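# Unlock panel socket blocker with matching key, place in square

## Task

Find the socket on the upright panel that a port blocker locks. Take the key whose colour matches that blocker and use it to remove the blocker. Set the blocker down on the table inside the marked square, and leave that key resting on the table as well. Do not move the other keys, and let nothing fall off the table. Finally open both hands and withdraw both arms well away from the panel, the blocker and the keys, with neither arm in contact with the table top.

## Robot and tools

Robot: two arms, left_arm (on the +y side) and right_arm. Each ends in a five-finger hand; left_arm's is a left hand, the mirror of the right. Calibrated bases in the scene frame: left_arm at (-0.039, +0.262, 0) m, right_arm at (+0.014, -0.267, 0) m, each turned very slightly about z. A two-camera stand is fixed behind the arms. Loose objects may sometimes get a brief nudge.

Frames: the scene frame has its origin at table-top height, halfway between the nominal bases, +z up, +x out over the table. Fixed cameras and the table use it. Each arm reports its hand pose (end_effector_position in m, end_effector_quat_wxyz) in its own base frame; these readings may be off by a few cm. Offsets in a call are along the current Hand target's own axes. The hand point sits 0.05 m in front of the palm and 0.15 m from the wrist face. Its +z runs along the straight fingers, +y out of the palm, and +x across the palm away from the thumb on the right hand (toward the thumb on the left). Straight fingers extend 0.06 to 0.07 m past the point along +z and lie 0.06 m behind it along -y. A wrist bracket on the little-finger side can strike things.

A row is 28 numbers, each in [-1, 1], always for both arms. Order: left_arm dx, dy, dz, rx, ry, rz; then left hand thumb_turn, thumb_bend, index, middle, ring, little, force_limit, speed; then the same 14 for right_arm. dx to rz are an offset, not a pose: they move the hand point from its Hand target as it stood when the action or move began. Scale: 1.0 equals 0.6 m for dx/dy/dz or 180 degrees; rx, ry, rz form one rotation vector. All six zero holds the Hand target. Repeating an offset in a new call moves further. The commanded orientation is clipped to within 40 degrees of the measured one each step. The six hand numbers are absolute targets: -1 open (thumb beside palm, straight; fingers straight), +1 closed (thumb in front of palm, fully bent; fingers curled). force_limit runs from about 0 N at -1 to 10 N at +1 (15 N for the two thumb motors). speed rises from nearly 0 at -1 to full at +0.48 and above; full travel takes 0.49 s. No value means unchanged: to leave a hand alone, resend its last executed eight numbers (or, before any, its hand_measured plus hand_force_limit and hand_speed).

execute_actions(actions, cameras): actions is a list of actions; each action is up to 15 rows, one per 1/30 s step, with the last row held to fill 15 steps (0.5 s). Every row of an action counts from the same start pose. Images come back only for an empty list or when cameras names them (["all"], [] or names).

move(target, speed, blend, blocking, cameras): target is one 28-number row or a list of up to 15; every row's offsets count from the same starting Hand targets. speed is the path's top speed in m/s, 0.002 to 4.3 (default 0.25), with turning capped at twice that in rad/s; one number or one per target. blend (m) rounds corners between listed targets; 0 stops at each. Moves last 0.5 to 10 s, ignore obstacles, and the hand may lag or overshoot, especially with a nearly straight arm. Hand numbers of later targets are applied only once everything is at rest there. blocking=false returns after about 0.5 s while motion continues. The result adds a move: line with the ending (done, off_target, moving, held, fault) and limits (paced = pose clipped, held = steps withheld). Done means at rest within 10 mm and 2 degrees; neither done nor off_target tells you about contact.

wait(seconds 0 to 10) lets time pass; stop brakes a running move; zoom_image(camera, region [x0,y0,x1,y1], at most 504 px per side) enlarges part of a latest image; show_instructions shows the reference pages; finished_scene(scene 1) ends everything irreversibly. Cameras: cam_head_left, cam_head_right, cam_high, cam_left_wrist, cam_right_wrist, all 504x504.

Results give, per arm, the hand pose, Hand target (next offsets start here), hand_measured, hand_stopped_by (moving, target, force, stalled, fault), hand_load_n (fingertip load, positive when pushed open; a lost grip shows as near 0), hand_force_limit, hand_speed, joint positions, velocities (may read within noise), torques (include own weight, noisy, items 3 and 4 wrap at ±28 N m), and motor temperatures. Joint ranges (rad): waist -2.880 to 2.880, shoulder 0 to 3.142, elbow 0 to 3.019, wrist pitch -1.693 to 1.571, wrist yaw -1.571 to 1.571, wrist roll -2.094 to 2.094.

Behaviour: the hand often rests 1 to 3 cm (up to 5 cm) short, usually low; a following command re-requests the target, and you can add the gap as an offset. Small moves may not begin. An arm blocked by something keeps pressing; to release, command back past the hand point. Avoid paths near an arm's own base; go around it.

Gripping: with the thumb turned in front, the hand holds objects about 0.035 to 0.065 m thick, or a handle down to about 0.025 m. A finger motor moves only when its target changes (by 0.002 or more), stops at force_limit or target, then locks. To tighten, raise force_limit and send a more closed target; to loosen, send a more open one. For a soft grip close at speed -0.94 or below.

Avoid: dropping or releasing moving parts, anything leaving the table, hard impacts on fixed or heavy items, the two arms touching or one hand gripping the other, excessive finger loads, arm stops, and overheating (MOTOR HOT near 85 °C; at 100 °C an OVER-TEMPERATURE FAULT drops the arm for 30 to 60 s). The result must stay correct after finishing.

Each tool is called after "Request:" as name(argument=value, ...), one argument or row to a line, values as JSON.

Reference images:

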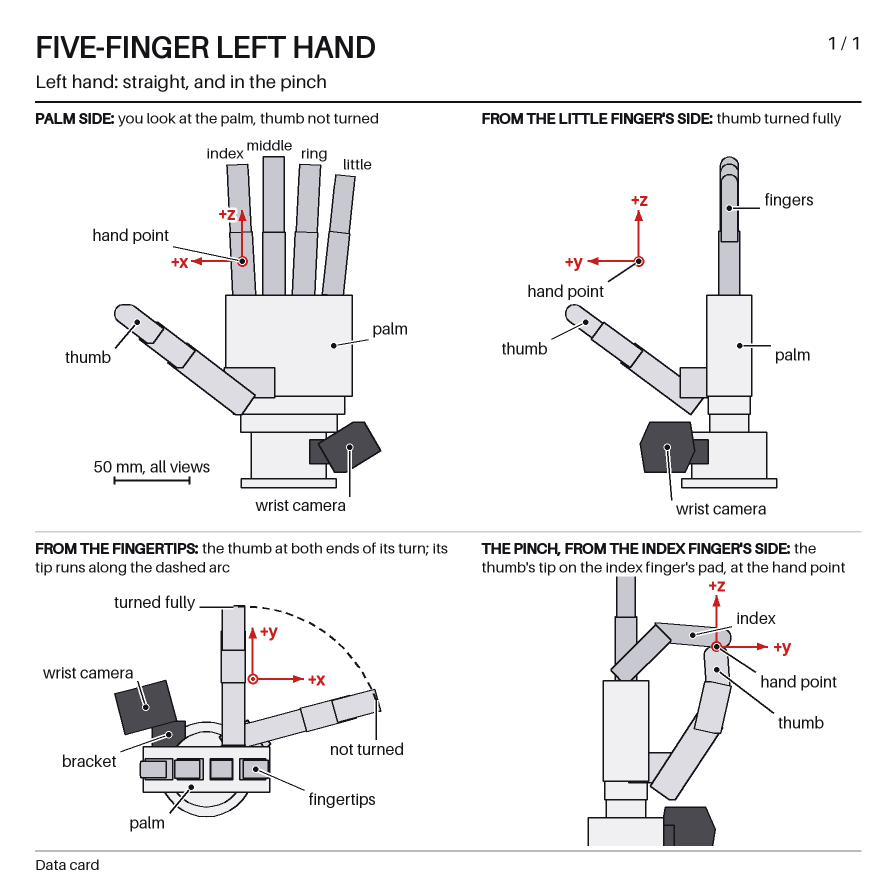

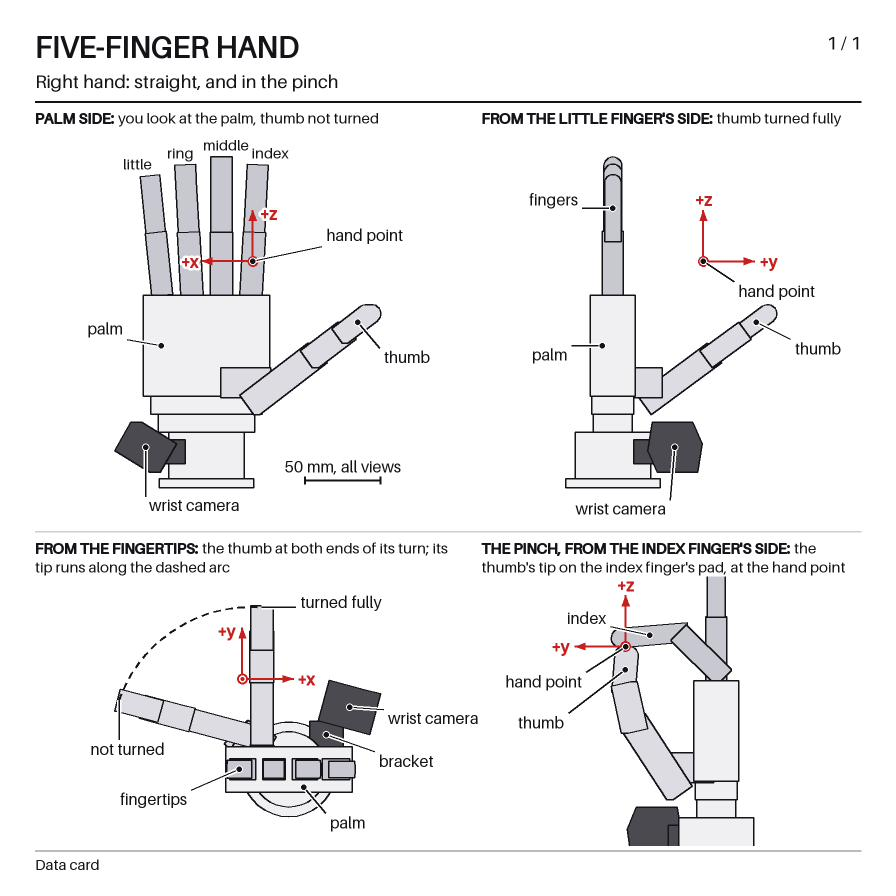

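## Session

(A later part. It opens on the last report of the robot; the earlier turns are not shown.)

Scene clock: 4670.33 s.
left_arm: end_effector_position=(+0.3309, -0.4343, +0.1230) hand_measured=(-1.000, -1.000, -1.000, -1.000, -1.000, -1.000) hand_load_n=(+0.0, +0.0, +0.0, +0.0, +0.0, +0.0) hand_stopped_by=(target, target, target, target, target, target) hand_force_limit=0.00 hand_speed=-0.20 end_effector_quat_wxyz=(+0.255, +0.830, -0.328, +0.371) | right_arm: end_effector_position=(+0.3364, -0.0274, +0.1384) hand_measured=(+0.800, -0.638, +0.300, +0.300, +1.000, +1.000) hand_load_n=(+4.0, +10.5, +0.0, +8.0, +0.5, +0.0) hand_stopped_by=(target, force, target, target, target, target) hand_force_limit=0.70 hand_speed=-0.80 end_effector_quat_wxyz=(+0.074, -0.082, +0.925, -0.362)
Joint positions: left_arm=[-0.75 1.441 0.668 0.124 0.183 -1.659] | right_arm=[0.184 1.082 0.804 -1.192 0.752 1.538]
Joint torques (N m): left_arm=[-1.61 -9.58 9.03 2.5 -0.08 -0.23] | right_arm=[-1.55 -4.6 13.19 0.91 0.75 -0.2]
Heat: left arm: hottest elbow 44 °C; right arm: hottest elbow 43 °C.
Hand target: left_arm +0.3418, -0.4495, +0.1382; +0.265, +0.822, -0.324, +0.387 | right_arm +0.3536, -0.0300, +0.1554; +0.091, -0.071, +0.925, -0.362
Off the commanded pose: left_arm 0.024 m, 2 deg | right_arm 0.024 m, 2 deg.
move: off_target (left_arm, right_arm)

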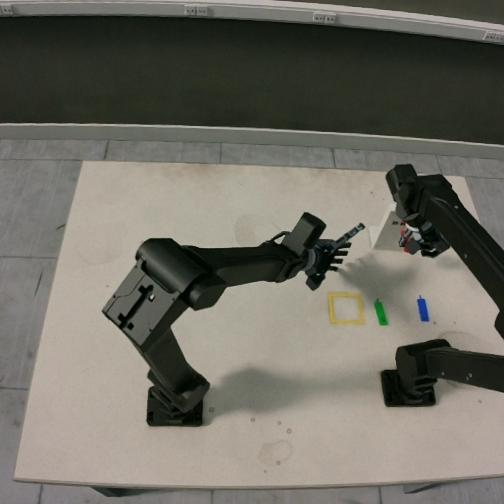

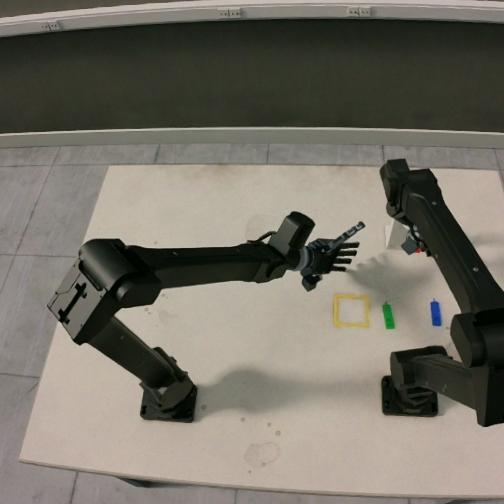

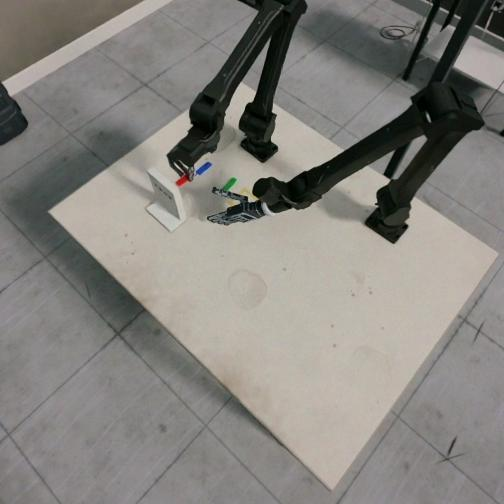

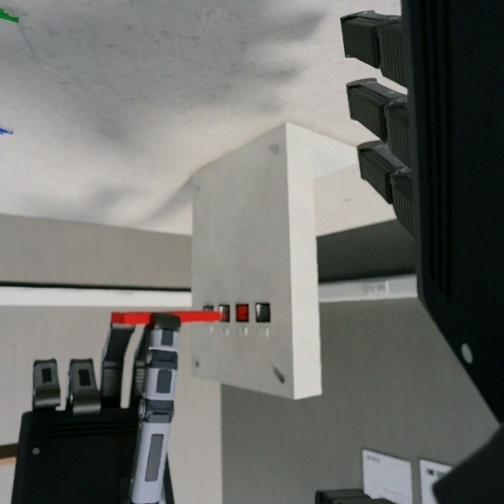

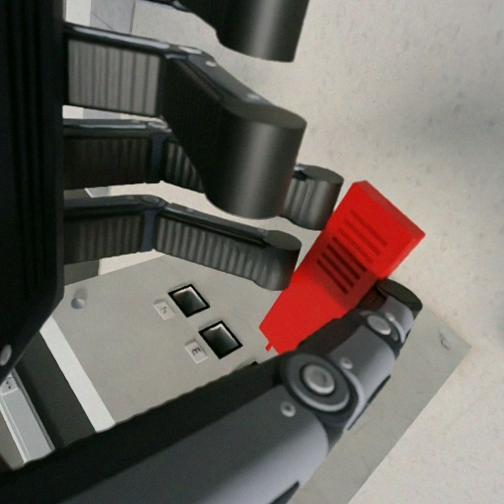

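Request:
move(
  target=[0,0,0,0,0,0,-1,-1,-1,-1,-1,-1,0,-0.2,-0.011297,-0.000422,0.002924,0,0,0,0.8,-0.4,0.3,0.3,1,1,0.7,-0.8],
  speed=0.02,
  cameras=["cam_left_wrist","cam_head_left","cam_high"],
)

Request:
zoom_image(
  camera="cam_left_wrist",
  region=[226, 300, 248, 322],
)

Request:
zoom_image(
  camera="cam_head_left",
  region=[395, 215, 415, 235],
)

Scene clock: 4703.23 s.
left_arm: end_effector_position=(+0.3309, -0.4343, +0.1230) hand_measured=(-1.000, -1.000, -1.000, -1.000, -1.000, -1.000) hand_load_n=(+0.0, +0.0, +0.0, +0.0, +0.0, +0.0) hand_stopped_by=(target, target, target, target, target, target) hand_force_limit=0.00 hand_speed=-0.20 end_effector_quat_wxyz=(+0.255, +0.830, -0.328, +0.371) | right_arm: end_effector_position=(+0.3387, -0.0282, +0.1343) hand_measured=(+0.800, -0.638, +0.300, +0.300, +1.000, +1.000) hand_load_n=(+4.0, +10.5, +0.5, +8.0, +0.0, +0.0) hand_stopped_by=(target, force, target, target, target, target) hand_force_limit=0.70 hand_speed=-0.80 end_effector_quat_wxyz=(+0.071, -0.084, +0.925, -0.363)
Joint positions: left_arm=[-0.75 1.441 0.668 0.124 0.183 -1.659] | right_arm=[0.18 1.097 0.804 -1.181 0.753 1.533]
Joint torques (N m): left_arm=[-1.61 -9.64 9.06 2.48 -0.07 -0.22] | right_arm=[-1.61 -5.07 14.05 1.25 0.8 -0.17]
Heat: left arm: hottest elbow 45 °C; right arm: hottest elbow 43 °C.
Hand target: left_arm +0.3418, -0.4495, +0.1382; +0.265, +0.822, -0.324, +0.387 | right_arm +0.3606, -0.0300, +0.1550; +0.091, -0.072, +0.925, -0.362
Off the commanded pose: left_arm 0.024 m, 2 deg | right_arm 0.030 m, 3 deg.
move: off_target (left_arm, right_arm)
Images, in order (width x height): cam_head_left 504x504, cam_high 504x504, cam_left_wrist 504x504.

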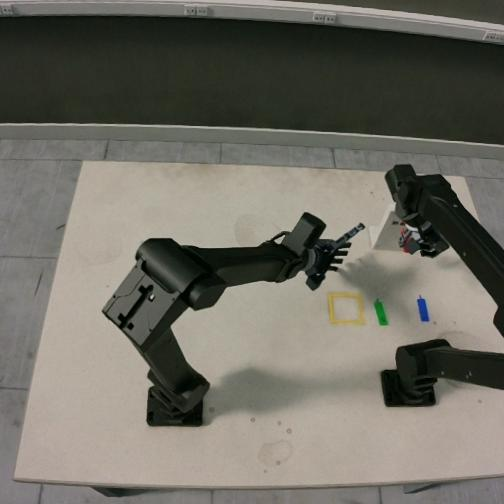

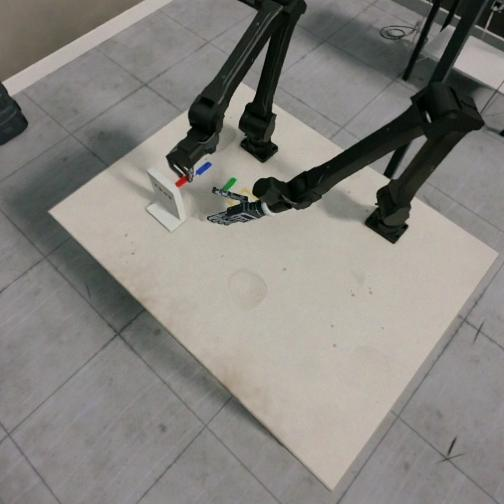

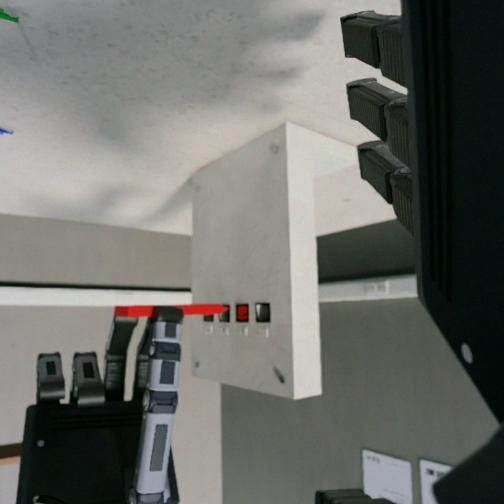

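Scaled by 22.909 from the camera's 504x504 image, which has a finer 720x720 frame.

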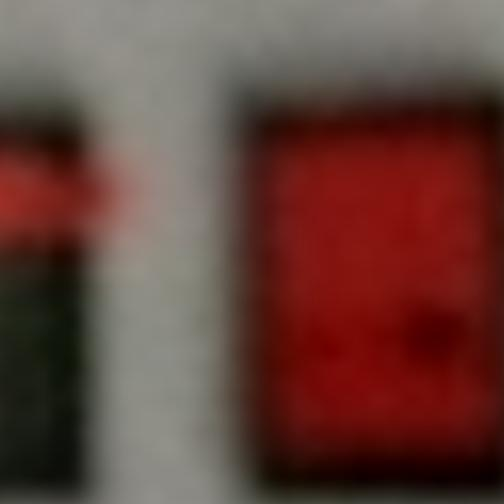

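Scaled by 25.200 from the camera's 504x504 image, which has a finer 720x720 frame.

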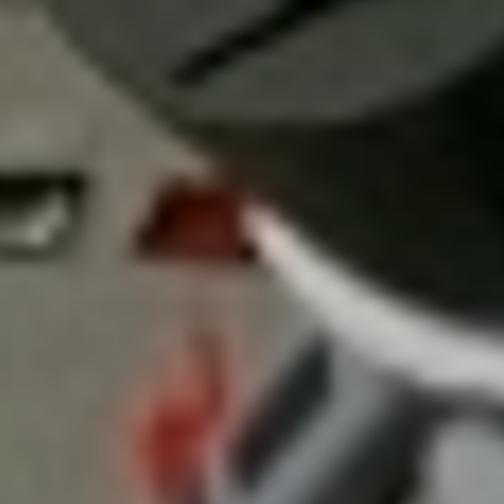

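Request:
move(
  target=[0,0,0,0,0,0,-1,-1,-1,-1,-1,-1,0,-0.2,-0.009088,-0.006437,-0.004404,0.000753,-0.00278,0.002509,0.8,-0.4,0.3,0.3,1,1,0.7,-0.8],
  speed=0.02,
  cameras=["cam_left_wrist","cam_head_left","cam_high"],
)

Request:
zoom_image(
  camera="cam_left_wrist",
  region=[220, 300, 248, 328],
)

Request:
zoom_image(
  camera="cam_head_left",
  region=[395, 215, 415, 235],
)

Scene clock: 4714.10 s.
left_arm: end_effector_position=(+0.3309, -0.4343, +0.1230) hand_measured=(-1.000, -1.000, -1.000, -1.000, -1.000, -1.000) hand_load_n=(+0.0, +0.0, +0.5, +0.0, +0.0, +0.0) hand_stopped_by=(target, target, target, target, target, target) hand_force_limit=0.00 hand_speed=-0.20 end_effector_quat_wxyz=(+0.255, +0.830, -0.328, +0.371) | right_arm: end_effector_position=(+0.3450, -0.0277, +0.1409) hand_measured=(+0.800, -0.638, +0.300, +0.300, +1.000, +1.000) hand_load_n=(+4.0, +10.5, +0.0, +7.5, +0.0, +0.0) hand_stopped_by=(target, force, target, target, target, target) hand_force_limit=0.70 hand_speed=-0.80 end_effector_quat_wxyz=(+0.078, -0.081, +0.925, -0.363)
Joint positions: left_arm=[-0.75 1.441 0.668 0.124 0.183 -1.659] | right_arm=[0.179 1.098 0.82 -1.178 0.753 1.53]
Joint torques (N m): left_arm=[-1.67 -9.7 9.03 2.5 -0.07 -0.22] | right_arm=[-1.44 -2.37 14.19 1.4 0.75 -0.19]
Motor temperatures (°C): left_arm=[24 27 45 23 24 21] | right_arm=[22 24 44 24 26 22]
Heat: left arm: hottest elbow 45 °C; right arm: hottest elbow 44 °C.
Hand target: left_arm +0.3418, -0.4495, +0.1382; +0.265, +0.822, -0.324, +0.387 | right_arm +0.3657, -0.0300, +0.1604; +0.097, -0.069, +0.924, -0.363
Off the commanded pose: left_arm 0.024 m, 2 deg | right_arm 0.028 m, 2 deg.
move: off_target (left_arm, right_arm)
Images, in order (width x height): cam_head_left 504x504, cam_high 504x504, cam_left_wrist 504x504.

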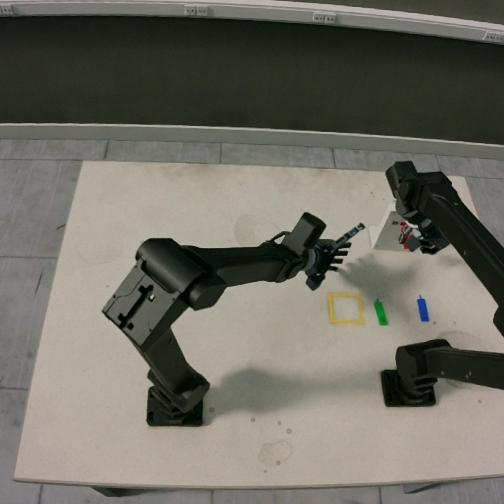

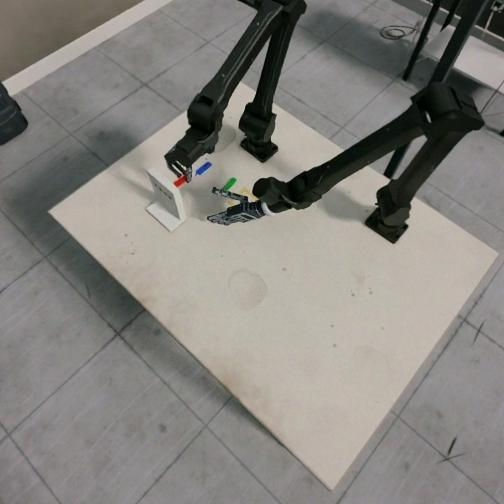

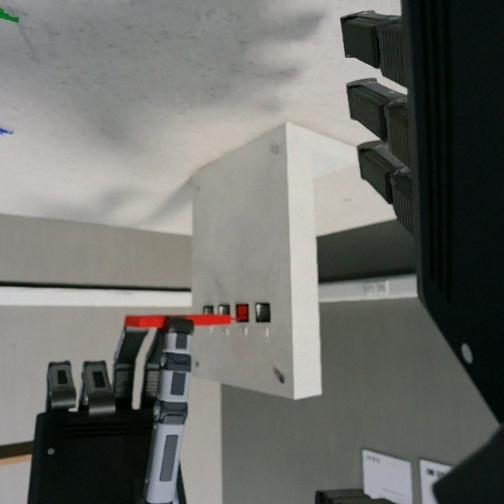

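Scaled by 18.000 from the camera's 504x504 image, which has a finer 720x720 frame.

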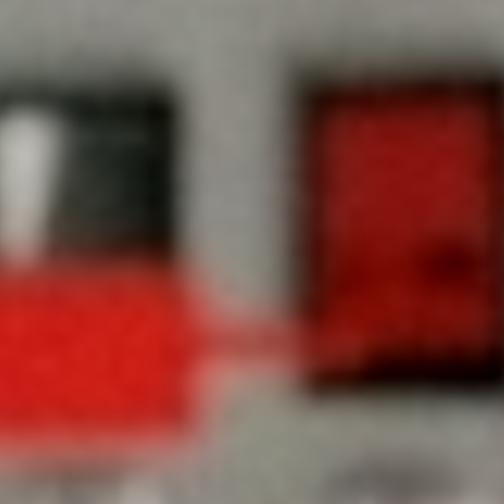

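Scaled by 25.200 from the camera's 504x504 image, which has a finer 720x720 frame.

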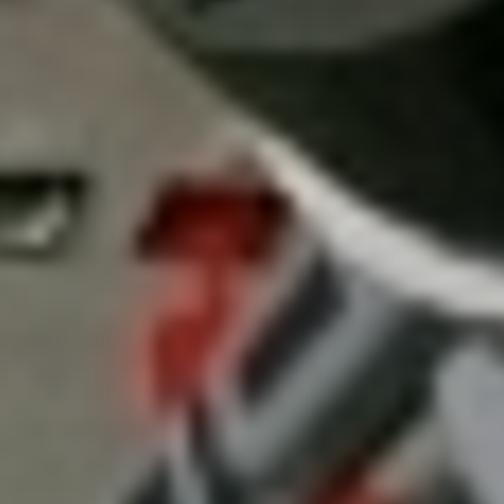

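Request:
move(
  target=[0,0,0,0,0,0,-1,-1,-1,-1,-1,-1,0,-0.2,0.000398,0.002955,0.003145,-0.000057,0.001847,-0.001751,0.8,-0.4,0.3,0.3,1,1,0.7,-0.8],
  speed=0.02,
  cameras=["cam_left_wrist","cam_head_left"],
)

Request:
zoom_image(
  camera="cam_left_wrist",
  region=[220, 300, 248, 328],
)

Request:
zoom_image(
  camera="cam_head_left",
  region=[395, 215, 415, 235],
)

Scene clock: 4726.13 s.
left_arm: end_effector_position=(+0.3309, -0.4343, +0.1230) hand_measured=(-1.000, -1.000, -1.000, -1.000, -1.000, -1.000) hand_load_n=(+0.0, +0.0, +0.0, +0.0, +0.0, +0.0) hand_stopped_by=(target, target, target, target, target, target) hand_force_limit=0.00 hand_speed=-0.20 end_effector_quat_wxyz=(+0.255, +0.830, -0.328, +0.371) | right_arm: end_effector_position=(+0.3450, -0.0277, +0.1383) hand_measured=(+0.800, -0.638, +0.300, +0.300, +1.000, +1.000) hand_load_n=(+4.0, +10.5, +0.5, +8.0, +0.0, +0.0) hand_stopped_by=(target, force, target, target, target, target) hand_force_limit=0.70 hand_speed=-0.80 end_effector_quat_wxyz=(+0.074, -0.083, +0.925, -0.363)
Joint positions: left_arm=[-0.75 1.441 0.668 0.124 0.183 -1.659] | right_arm=[0.179 1.107 0.82 -1.178 0.754 1.53]
Joint torques (N m): left_arm=[-1.61 -9.58 9.06 2.52 -0.07 -0.22] | right_arm=[-1.2 -5.25 13.86 1.22 0.78 -0.19]
Heat: left arm: hottest elbow 46 °C; right arm: hottest elbow 45 °C.
Hand target: left_arm +0.3418, -0.4495, +0.1382; +0.265, +0.822, -0.324, +0.387 | right_arm +0.3658, -0.0299, +0.1579; +0.093, -0.071, +0.924, -0.363
Off the commanded pose: left_arm 0.024 m, 2 deg | right_arm 0.029 m, 3 deg.
move: off_target (left_arm, right_arm)
Images, in order (width x height): cam_head_left 504x504, cam_left_wrist 504x504.

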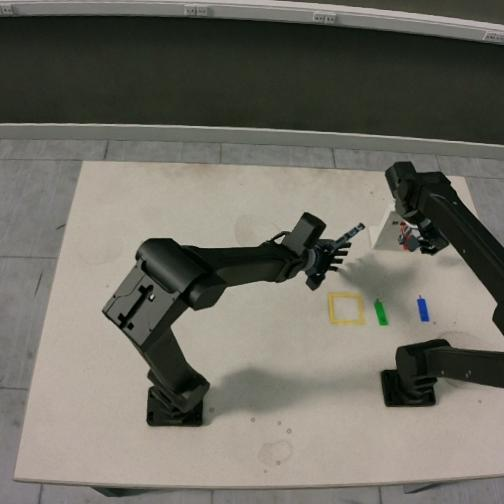

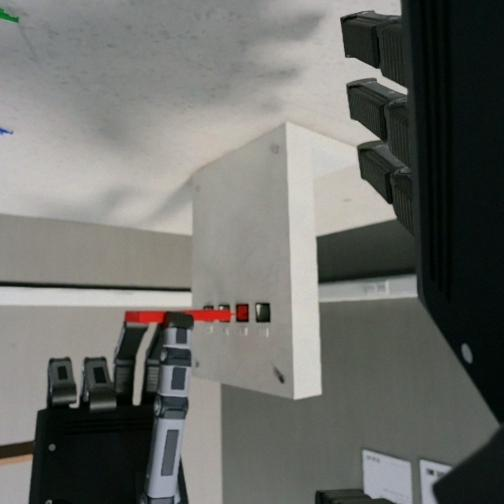

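Scaled by 18.000 from the camera's 504x504 image, which has a finer 720x720 frame.

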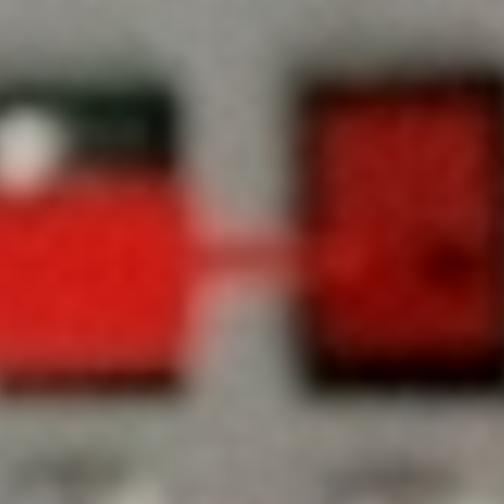

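Scaled by 25.200 from the camera's 504x504 image, which has a finer 720x720 frame.

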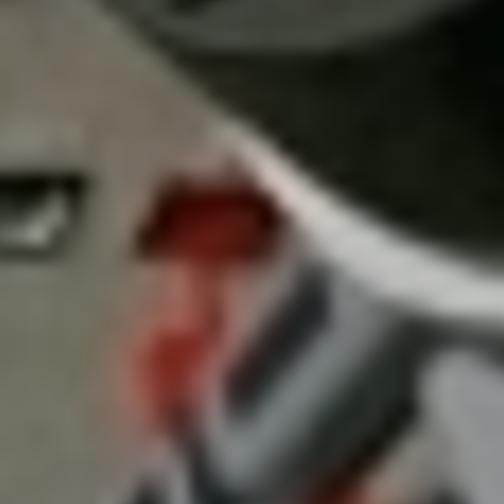

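Request:
zoom_image(
  camera="cam_left_wrist",
  region=[230, 305, 250, 325],
)

Request:
zoom_image(
  camera="cam_head_left",
  region=[398, 218, 408, 228],
)

Scaled by 25.200 from the camera's 504x504 image, which has a finer 720x720 frame.

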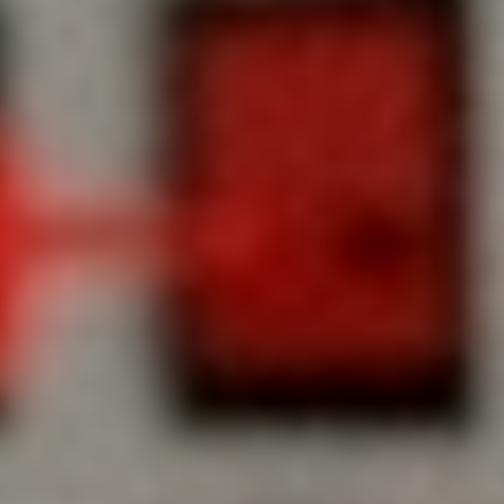

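Scaled by 50.400 from the camera's 504x504 image, which has a finer 720x720 frame.

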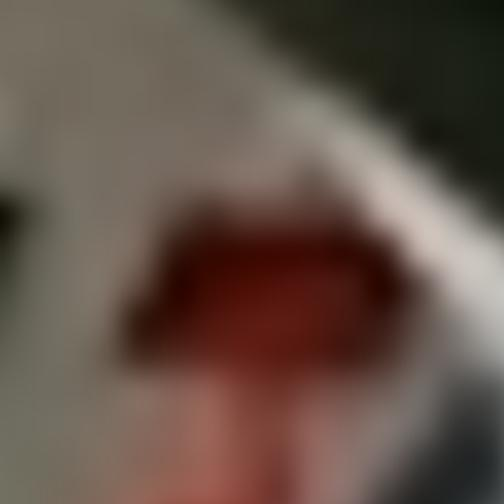

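Request:
move(
  target=[0,0,0,0,0,0,-1,-1,-1,-1,-1,-1,0,-0.2,-0.004126,-0.000721,0.000453,0,0,0,0.8,-0.4,0.3,0.3,1,1,0.7,-0.8],
  speed=0.01,
  cameras=["cam_left_wrist","cam_head_left","cam_high"],
)

Request:
zoom_image(
  camera="cam_left_wrist",
  region=[220, 300, 248, 328],
)

Request:
zoom_image(
  camera="cam_head_left",
  region=[395, 215, 415, 235],
)

Scene clock: 4754.00 s.
left_arm: end_effector_position=(+0.3309, -0.4343, +0.1230) hand_measured=(-1.000, -1.000, -1.000, -1.000, -1.000, -1.000) hand_load_n=(+0.0, +0.0, +0.0, +0.0, +0.0, +0.0) hand_stopped_by=(target, target, target, target, target, target) hand_force_limit=0.00 hand_speed=-0.20 end_effector_quat_wxyz=(+0.255, +0.830, -0.328, +0.371) | right_arm: end_effector_position=(+0.3474, -0.0277, +0.1389) hand_measured=(+0.800, -0.638, +0.300, +0.300, +1.000, +1.000) hand_load_n=(+4.0, +10.5, +0.0, +8.0, +0.5, +0.0) hand_stopped_by=(target, force, target, target, target, target) hand_force_limit=0.70 hand_speed=-0.80 end_effector_quat_wxyz=(+0.074, -0.083, +0.925, -0.363)
Joint positions: left_arm=[-0.75 1.441 0.668 0.124 0.183 -1.659] | right_arm=[0.178 1.113 0.825 -1.177 0.754 1.528]
Joint torques (N m): left_arm=[-1.55 -9.7 9.05 2.5 -0.07 -0.23] | right_arm=[-1.44 -5.19 13.97 1.37 0.72 -0.25]
Heat: left arm: hottest elbow 46 °C; right arm: hottest elbow 47 °C.
Hand target: left_arm +0.3418, -0.4495, +0.1382; +0.265, +0.822, -0.324, +0.387 | right_arm +0.3682, -0.0300, +0.1581; +0.093, -0.071, +0.924, -0.363
Off the commanded pose: left_arm 0.024 m, 2 deg | right_arm 0.029 m, 3 deg.
move: off_target (left_arm, right_arm)
Images, in order (width x height): cam_head_left 504x504, cam_high 504x504, cam_left_wrist 504x504.

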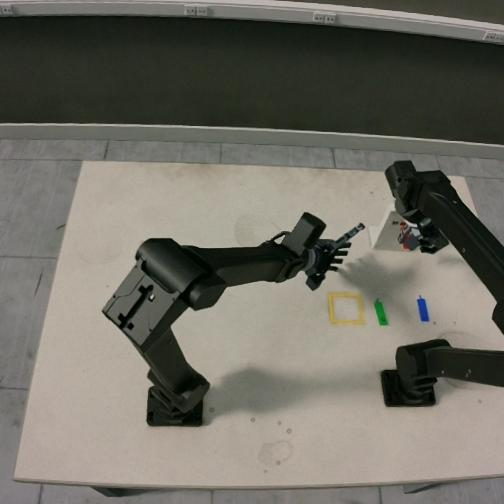

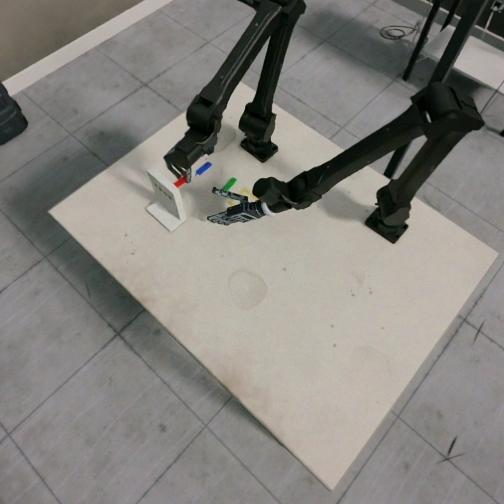

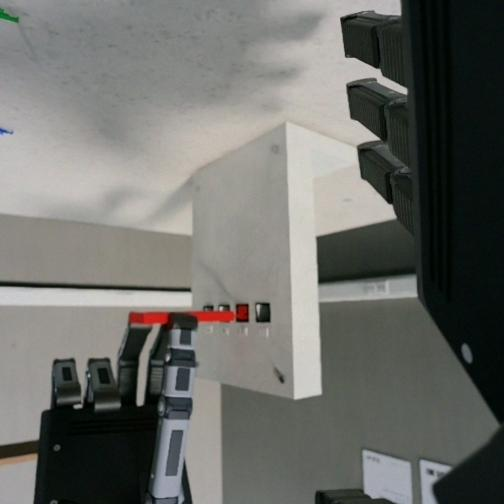

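Scaled by 18.000 from the camera's 504x504 image, which has a finer 720x720 frame.

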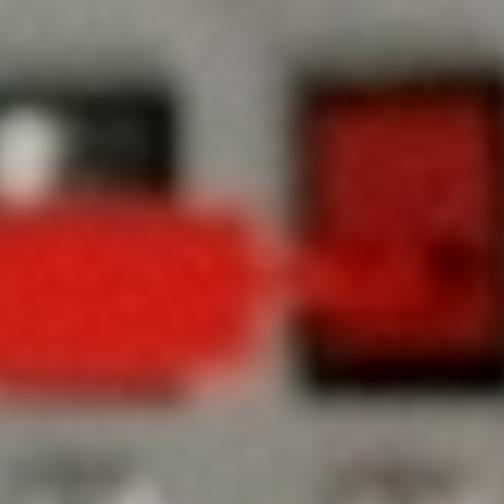

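Scaled by 25.200 from the camera's 504x504 image, which has a finer 720x720 frame.

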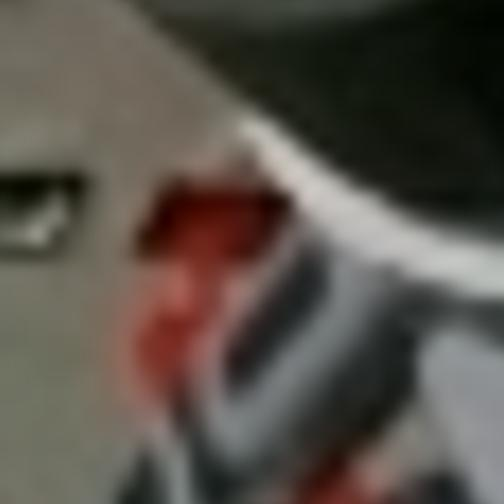

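Request:
zoom_image(
  camera="cam_left_wrist",
  region=[230, 305, 250, 325],
)

Request:
zoom_image(
  camera="cam_head_left",
  region=[398, 216, 410, 228],
)

Request:
zoom_image(
  camera="cam_high",
  region=[168, 170, 192, 194],
)

Scaled by 25.200 from the camera's 504x504 image, which has a finer 720x720 frame.

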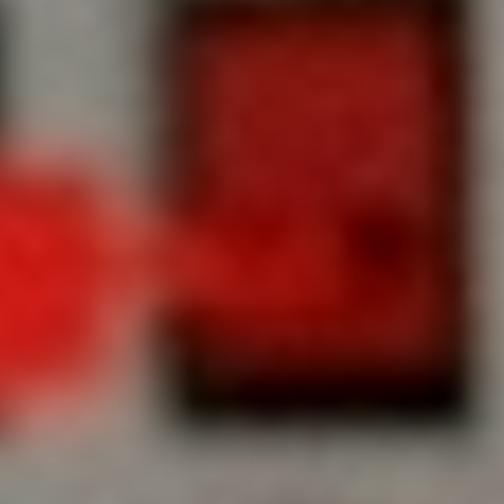

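Scaled by 42.000 from the camera's 504x504 image, which has a finer 720x720 frame.

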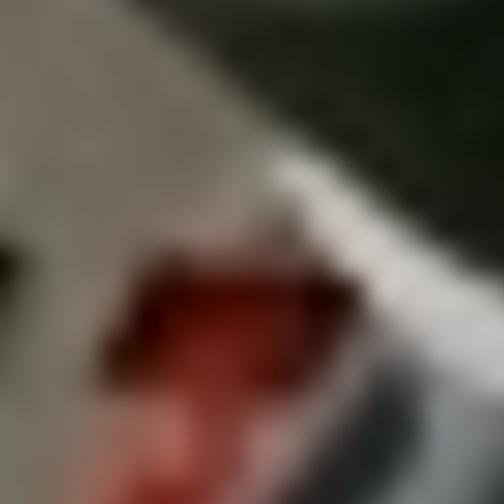

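Scaled by 21.000 from the camera's 504x504 image, which has a finer 720x720 frame.

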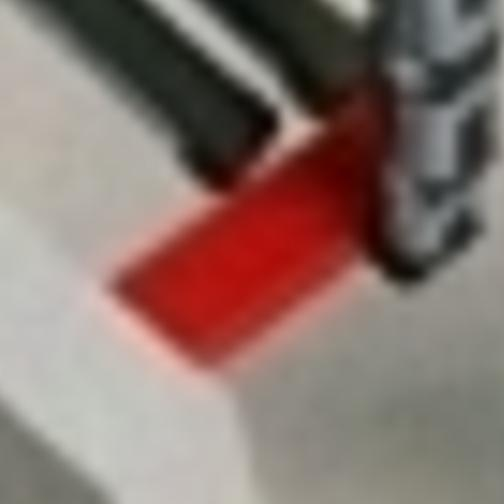

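Request:
wait(
  seconds=0.2,
  cameras=["cam_right_wrist"],
)

Request:
zoom_image(
  camera="cam_right_wrist",
  region=[210, 270, 310, 370],
)

Scene clock: 4778.50 s.
left_arm: end_effector_position=(+0.3309, -0.4343, +0.1230) hand_measured=(-1.000, -1.000, -1.000, -1.000, -1.000, -1.000) hand_load_n=(+0.0, -0.5, +0.0, +0.0, +0.0, +0.0) hand_stopped_by=(target, target, target, target, target, target) hand_force_limit=0.00 hand_speed=-0.20 end_effector_quat_wxyz=(+0.255, +0.830, -0.328, +0.371) | right_arm: end_effector_position=(+0.3474, -0.0277, +0.1389) hand_measured=(+0.800, -0.638, +0.300, +0.300, +1.000, +1.000) hand_load_n=(+4.0, +10.5, +0.0, +8.0, +0.0, +0.0) hand_stopped_by=(target, force, target, target, target, target) hand_force_limit=0.70 hand_speed=-0.80 end_effector_quat_wxyz=(+0.074, -0.083, +0.925, -0.363)
Joint positions: left_arm=[-0.75 1.441 0.668 0.124 0.183 -1.659] | right_arm=[0.178 1.113 0.825 -1.177 0.754 1.528]
Joint torques (N m): left_arm=[-1.61 -9.58 9.05 2.48 -0.07 -0.23] | right_arm=[-1.61 -4.95 13.93 1.07 0.74 -0.22]
Heat: left arm: hottest elbow 46 °C; right arm: hottest elbow 47 °C.
Hand target: left_arm +0.3418, -0.4495, +0.1382; +0.265, +0.822, -0.324, +0.387 | right_arm +0.3682, -0.0299, +0.1582; +0.093, -0.071, +0.924, -0.363
Off the commanded pose: left_arm 0.024 m, 2 deg | right_arm 0.029 m, 3 deg.
wait: 0.20 s; at rest from the start
Images, in order (width x height): cam_right_wrist 504x504.

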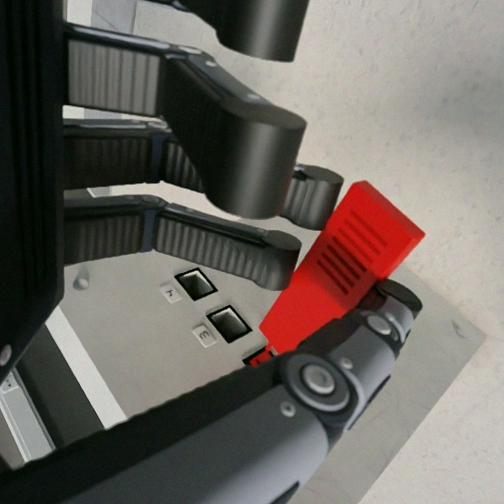

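Scaled by 5.040 from the camera's 504x504 image, which has a finer 720x720 frame.

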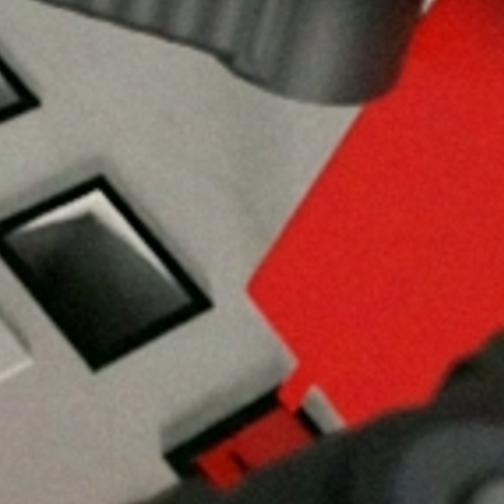

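Request:
zoom_image(
  camera="cam_right_wrist",
  region=[235, 325, 285, 375],
)

Scaled by 10.080 from the camera's 504x504 image, which has a finer 720x720 frame.

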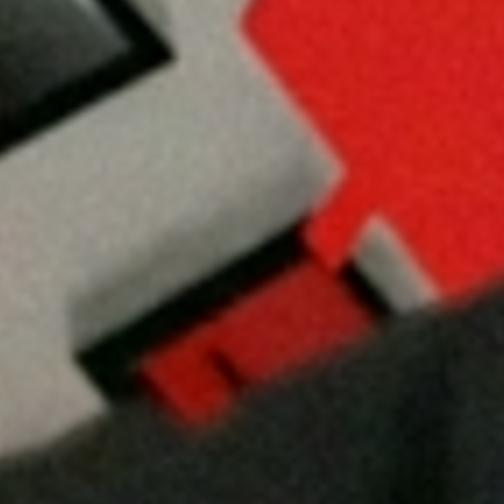

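Request:
zoom_image(
  camera="cam_right_wrist",
  region=[248, 338, 274, 364],
)

Scaled by 19.385 from the camera's 504x504 image, which has a finer 720x720 frame.

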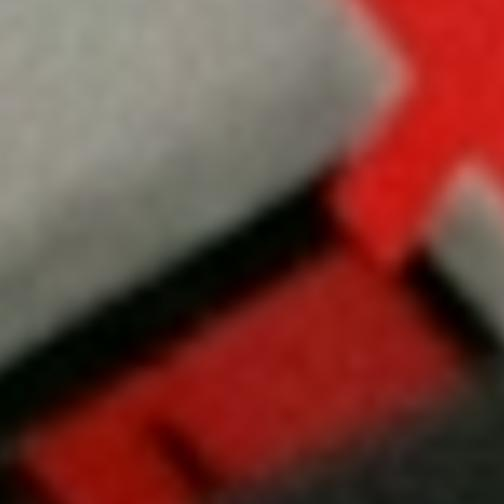

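Request:
move(
  target=[0,0,0,0,0,0,-1,-1,-1,-1,-1,-1,0,-0.2,0.001452,-0.003208,0.003617,0.000327,0.002124,0.00177,0.8,-0.4,0.3,0.3,1,1,0.7,-0.8],
  speed=0.01,
  cameras=["cam_right_wrist","cam_left_wrist"],
)

Request:
zoom_image(
  camera="cam_right_wrist",
  region=[248, 338, 274, 364],
)

Request:
zoom_image(
  camera="cam_left_wrist",
  region=[220, 300, 248, 328],
)

Scene clock: 4824.80 s.
left_arm: end_effector_position=(+0.3309, -0.4343, +0.1230) hand_measured=(-1.000, -1.000, -1.000, -1.000, -1.000, -1.000) hand_load_n=(+0.0, +0.0, +0.0, +0.0, +0.0, +0.0) hand_stopped_by=(target, target, target, target, target, target) hand_force_limit=0.00 hand_speed=-0.20 end_effector_quat_wxyz=(+0.255, +0.830, -0.328, +0.371) | right_arm: end_effector_position=(+0.3472, -0.0306, +0.1384) hand_measured=(+0.800, -0.638, +0.300, +0.300, +1.000, +1.000) hand_load_n=(+4.0, +10.5, +0.0, +8.0, +0.0, +0.0) hand_stopped_by=(target, force, target, target, target, target) hand_force_limit=0.70 hand_speed=-0.80 end_effector_quat_wxyz=(+0.072, -0.079, +0.925, -0.364)
Joint positions: left_arm=[-0.75 1.441 0.668 0.124 0.183 -1.659] | right_arm=[0.169 1.114 0.825 -1.177 0.754 1.528]
Joint torques (N m): left_arm=[-1.55 -9.58 9.01 2.5 -0.06 -0.22] | right_arm=[-1.79 -4.31 13.94 1.25 0.77 -0.17]
Heat: left arm: hottest elbow 46 °C; right arm: hottest elbow 48 °C.
Hand target: left_arm +0.3418, -0.4495, +0.1382; +0.265, +0.822, -0.324, +0.387 | right_arm +0.3680, -0.0330, +0.1577; +0.091, -0.067, +0.925, -0.364
Off the commanded pose: left_arm 0.024 m, 2 deg | right_arm 0.029 m, 3 deg.
move: off_target (left_arm, right_arm)
Images, in order (width x height): cam_left_wrist 504x504, cam_right_wrist 504x504.

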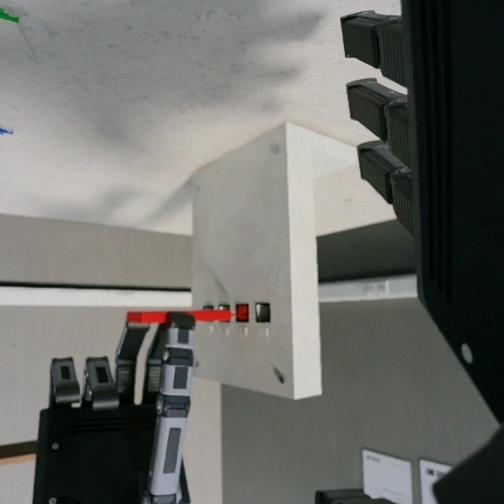

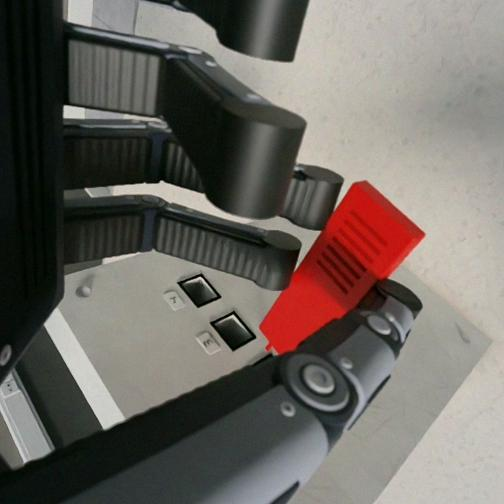

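Scaled by 19.385 from the camera's 504x504 image, which has a finer 720x720 frame.

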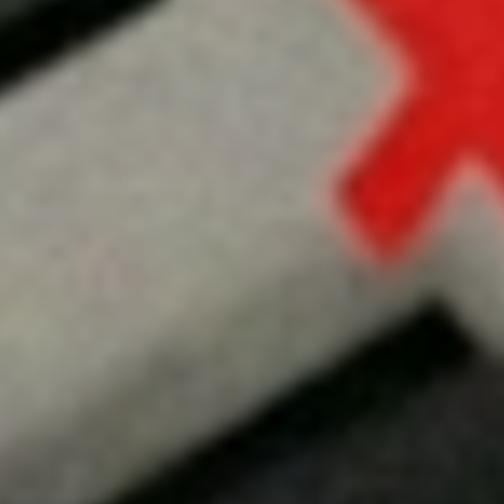

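Scaled by 18.000 from the camera's 504x504 image, which has a finer 720x720 frame.

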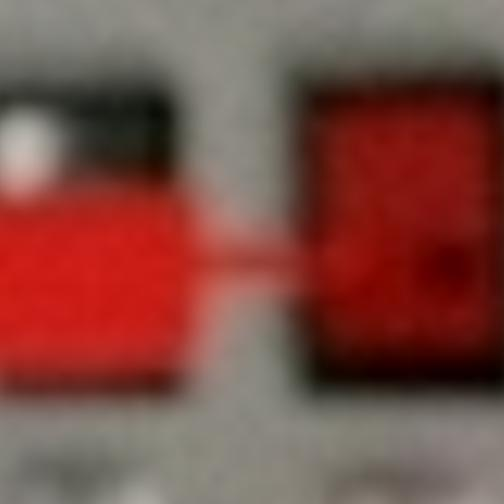

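Request:
move(
  target=[0,0,0,0,0,0,-1,-1,-1,-1,-1,-1,0,-0.2,-0.002764,0.007209,-0.00642,-0.000662,-0.003797,-0.003989,0.8,-0.4,0.3,0.3,1,1,0.7,-0.8],
  speed=0.015,
  cameras=[],
)

Scene clock: 4832.60 s.
left_arm: end_effector_position=(+0.3309, -0.4343, +0.1230) hand_measured=(-1.000, -1.000, -1.000, -1.000, -1.000, -1.000) hand_load_n=(+0.0, -0.5, +0.0, +0.0, +0.0, +0.0) hand_stopped_by=(target, target, target, target, target, target) hand_force_limit=0.00 hand_speed=-0.20 end_effector_quat_wxyz=(+0.255, +0.830, -0.328, +0.371) | right_arm: end_effector_position=(+0.3471, -0.0306, +0.1383) hand_measured=(+0.800, -0.638, +0.300, +0.300, +1.000, +1.000) hand_load_n=(+4.0, +10.5, +0.0, +8.0, +0.0, +0.0) hand_stopped_by=(target, force, target, target, target, target) hand_force_limit=0.70 hand_speed=-0.80 end_effector_quat_wxyz=(+0.072, -0.079, +0.925, -0.364)
Joint positions: left_arm=[-0.75 1.441 0.668 0.124 0.183 -1.659] | right_arm=[0.169 1.114 0.825 -1.177 0.754 1.527]
Joint torques (N m): left_arm=[-1.61 -9.7 9.02 2.51 -0.08 -0.23] | right_arm=[-0.09 -4.54 13.96 1.01 0.71 -0.11]
Heat: left arm: hottest elbow 46 °C; right arm: hottest elbow 48 °C.
Hand target: left_arm +0.3418, -0.4495, +0.1382; +0.265, +0.822, -0.324, +0.387 | right_arm +0.3685, -0.0270, +0.1578; +0.094, -0.075, +0.924, -0.363
Off the commanded pose: left_arm 0.024 m, 2 deg | right_arm 0.029 m, 3 deg.
move: off_target (left_arm, right_arm)
No camera images: "cameras" was empty.

Request:
move(
  target=[0,0,0,0,0,0,-1,-1,-1,-1,-1,-1,0,-0.2,-0.001147,0.002896,-0.00257,-0.000266,-0.001526,-0.001602,0.8,-0.4,0.3,0.3,1,1,0.7,-0.8],
  speed=0.015,
  cameras=[],
)

Scene clock: 4839.97 s.
left_arm: end_effector_position=(+0.3309, -0.4343, +0.1230) hand_measured=(-1.000, -1.000, -1.000, -1.000, -1.000, -1.000) hand_load_n=(+0.0, +0.0, +0.0, +0.0, +0.0, +0.0) hand_stopped_by=(target, target, target, target, target, target) hand_force_limit=0.00 hand_speed=-0.20 end_effector_quat_wxyz=(+0.255, +0.830, -0.328, +0.371) | right_arm: end_effector_position=(+0.3471, -0.0306, +0.1383) hand_measured=(+0.800, -0.638, +0.300, +0.300, +1.000, +1.000) hand_load_n=(+4.0, +10.5, +0.0, +8.0, +0.0, +0.0) hand_stopped_by=(target, force, target, target, target, target) hand_force_limit=0.70 hand_speed=-0.80 end_effector_quat_wxyz=(+0.072, -0.080, +0.925, -0.364)
Joint positions: left_arm=[-0.75 1.441 0.668 0.124 0.183 -1.659] | right_arm=[0.169 1.114 0.825 -1.177 0.754 1.526]
Joint torques (N m): left_arm=[-1.55 -9.64 9.05 2.54 -0.07 -0.22] | right_arm=[1.14 -4.01 13.85 1.02 0.78 -0.2]
Heat: left arm: hottest elbow 46 °C; right arm: hottest elbow 48 °C.
Hand target: left_arm +0.3418, -0.4495, +0.1382; +0.265, +0.822, -0.324, +0.387 | right_arm +0.3687, -0.0246, +0.1578; +0.096, -0.078, +0.924, -0.363
Off the commanded pose: left_arm 0.024 m, 2 deg | right_arm 0.030 m, 3 deg.
move: off_target (left_arm, right_arm)
No camera images: "cameras" was empty.

Request:
move(
  target=[0,0,0,0,0,0,-1,-1,-1,-1,-1,-1,0,-0.2,-0.000997,0.002479,-0.0022,-0.000231,-0.00131,-0.001375,0.8,-0.4,0.3,0.3,1,1,0.7,-0.8],
  speed=0.01,
  cameras=[],
)

Scene clock: 4844.93 s.
left_arm: end_effector_position=(+0.3309, -0.4343, +0.1230) hand_measured=(-1.000, -1.000, -1.000, -1.000, -1.000, -1.000) hand_load_n=(+0.0, +0.0, +0.0, +0.0, +0.0, +0.0) hand_stopped_by=(target, target, target, target, target, target) hand_force_limit=0.00 hand_speed=-0.20 end_effector_quat_wxyz=(+0.255, +0.830, -0.328, +0.371) | right_arm: end_effector_position=(+0.3471, -0.0306, +0.1383) hand_measured=(+0.800, -0.638, +0.300, +0.300, +1.000, +1.000) hand_load_n=(+4.0, +10.5, +0.0, +8.0, +0.0, +0.0) hand_stopped_by=(target, force, target, target, target, target) hand_force_limit=0.70 hand_speed=-0.80 end_effector_quat_wxyz=(+0.072, -0.080, +0.925, -0.364)
Joint positions: left_arm=[-0.75 1.441 0.668 0.124 0.183 -1.659] | right_arm=[0.169 1.114 0.825 -1.176 0.754 1.525]
Joint torques (N m): left_arm=[-1.67 -9.58 9.03 2.51 -0.07 -0.23] | right_arm=[0.62 -4.48 13.5 1.21 0.74 -0.15]
Heat: left arm: hottest elbow 46 °C; right arm: hottest elbow 48 °C.
Hand target: left_arm +0.3418, -0.4495, +0.1382; +0.265, +0.822, -0.324, +0.387 | right_arm +0.3689, -0.0225, +0.1578; +0.097, -0.081, +0.924, -0.362
Off the commanded pose: left_arm 0.024 m, 2 deg | right_arm 0.030 m, 3 deg.
move: off_target (left_arm, right_arm)
No camera images: "cameras" was empty.

Request:
move(
  target=[0,0,0,0,0,0,-1,-1,-1,-1,-1,-1,0,-0.2,-0.000858,0.002065,-0.001823,-0.000192,-0.00109,-0.001147,0.8,-0.4,0.3,0.3,1,1,0.7,-0.8],
  speed=0.01,
  cameras=[],
)

Scene clock: 4850.20 s.
left_arm: end_effector_position=(+0.3309, -0.4343, +0.1230) hand_measured=(-1.000, -1.000, -1.000, -1.000, -1.000, -1.000) hand_load_n=(+0.0, +0.0, +0.0, +0.0, +0.0, +0.0) hand_stopped_by=(target, target, target, target, target, target) hand_force_limit=0.00 hand_speed=-0.20 end_effector_quat_wxyz=(+0.255, +0.830, -0.328, +0.371) | right_arm: end_effector_position=(+0.3474, -0.0299, +0.1384) hand_measured=(+0.800, -0.638, +0.300, +0.300, +1.000, +1.000) hand_load_n=(+4.0, +10.5, +0.0, +8.0, +0.0, +0.0) hand_stopped_by=(target, force, target, target, target, target) hand_force_limit=0.70 hand_speed=-0.80 end_effector_quat_wxyz=(+0.073, -0.081, +0.925, -0.364)
Joint positions: left_arm=[-0.75 1.441 0.668 0.124 0.183 -1.659] | right_arm=[0.171 1.114 0.825 -1.175 0.754 1.525]
Joint torques (N m): left_arm=[-1.55 -9.64 9.02 2.54 -0.08 -0.23] | right_arm=[1.03 -4.95 13.78 1.28 0.72 -0.18]
Heat: left arm: hottest elbow 46 °C; right arm: hottest elbow 48 °C.
Hand target: left_arm +0.3418, -0.4495, +0.1382; +0.265, +0.822, -0.324, +0.387 | right_arm +0.3690, -0.0208, +0.1578; +0.097, -0.083, +0.923, -0.362
Off the commanded pose: left_arm 0.024 m, 2 deg | right_arm 0.030 m, 3 deg.
move: off_target (left_arm, right_arm)
No camera images: "cameras" was empty.


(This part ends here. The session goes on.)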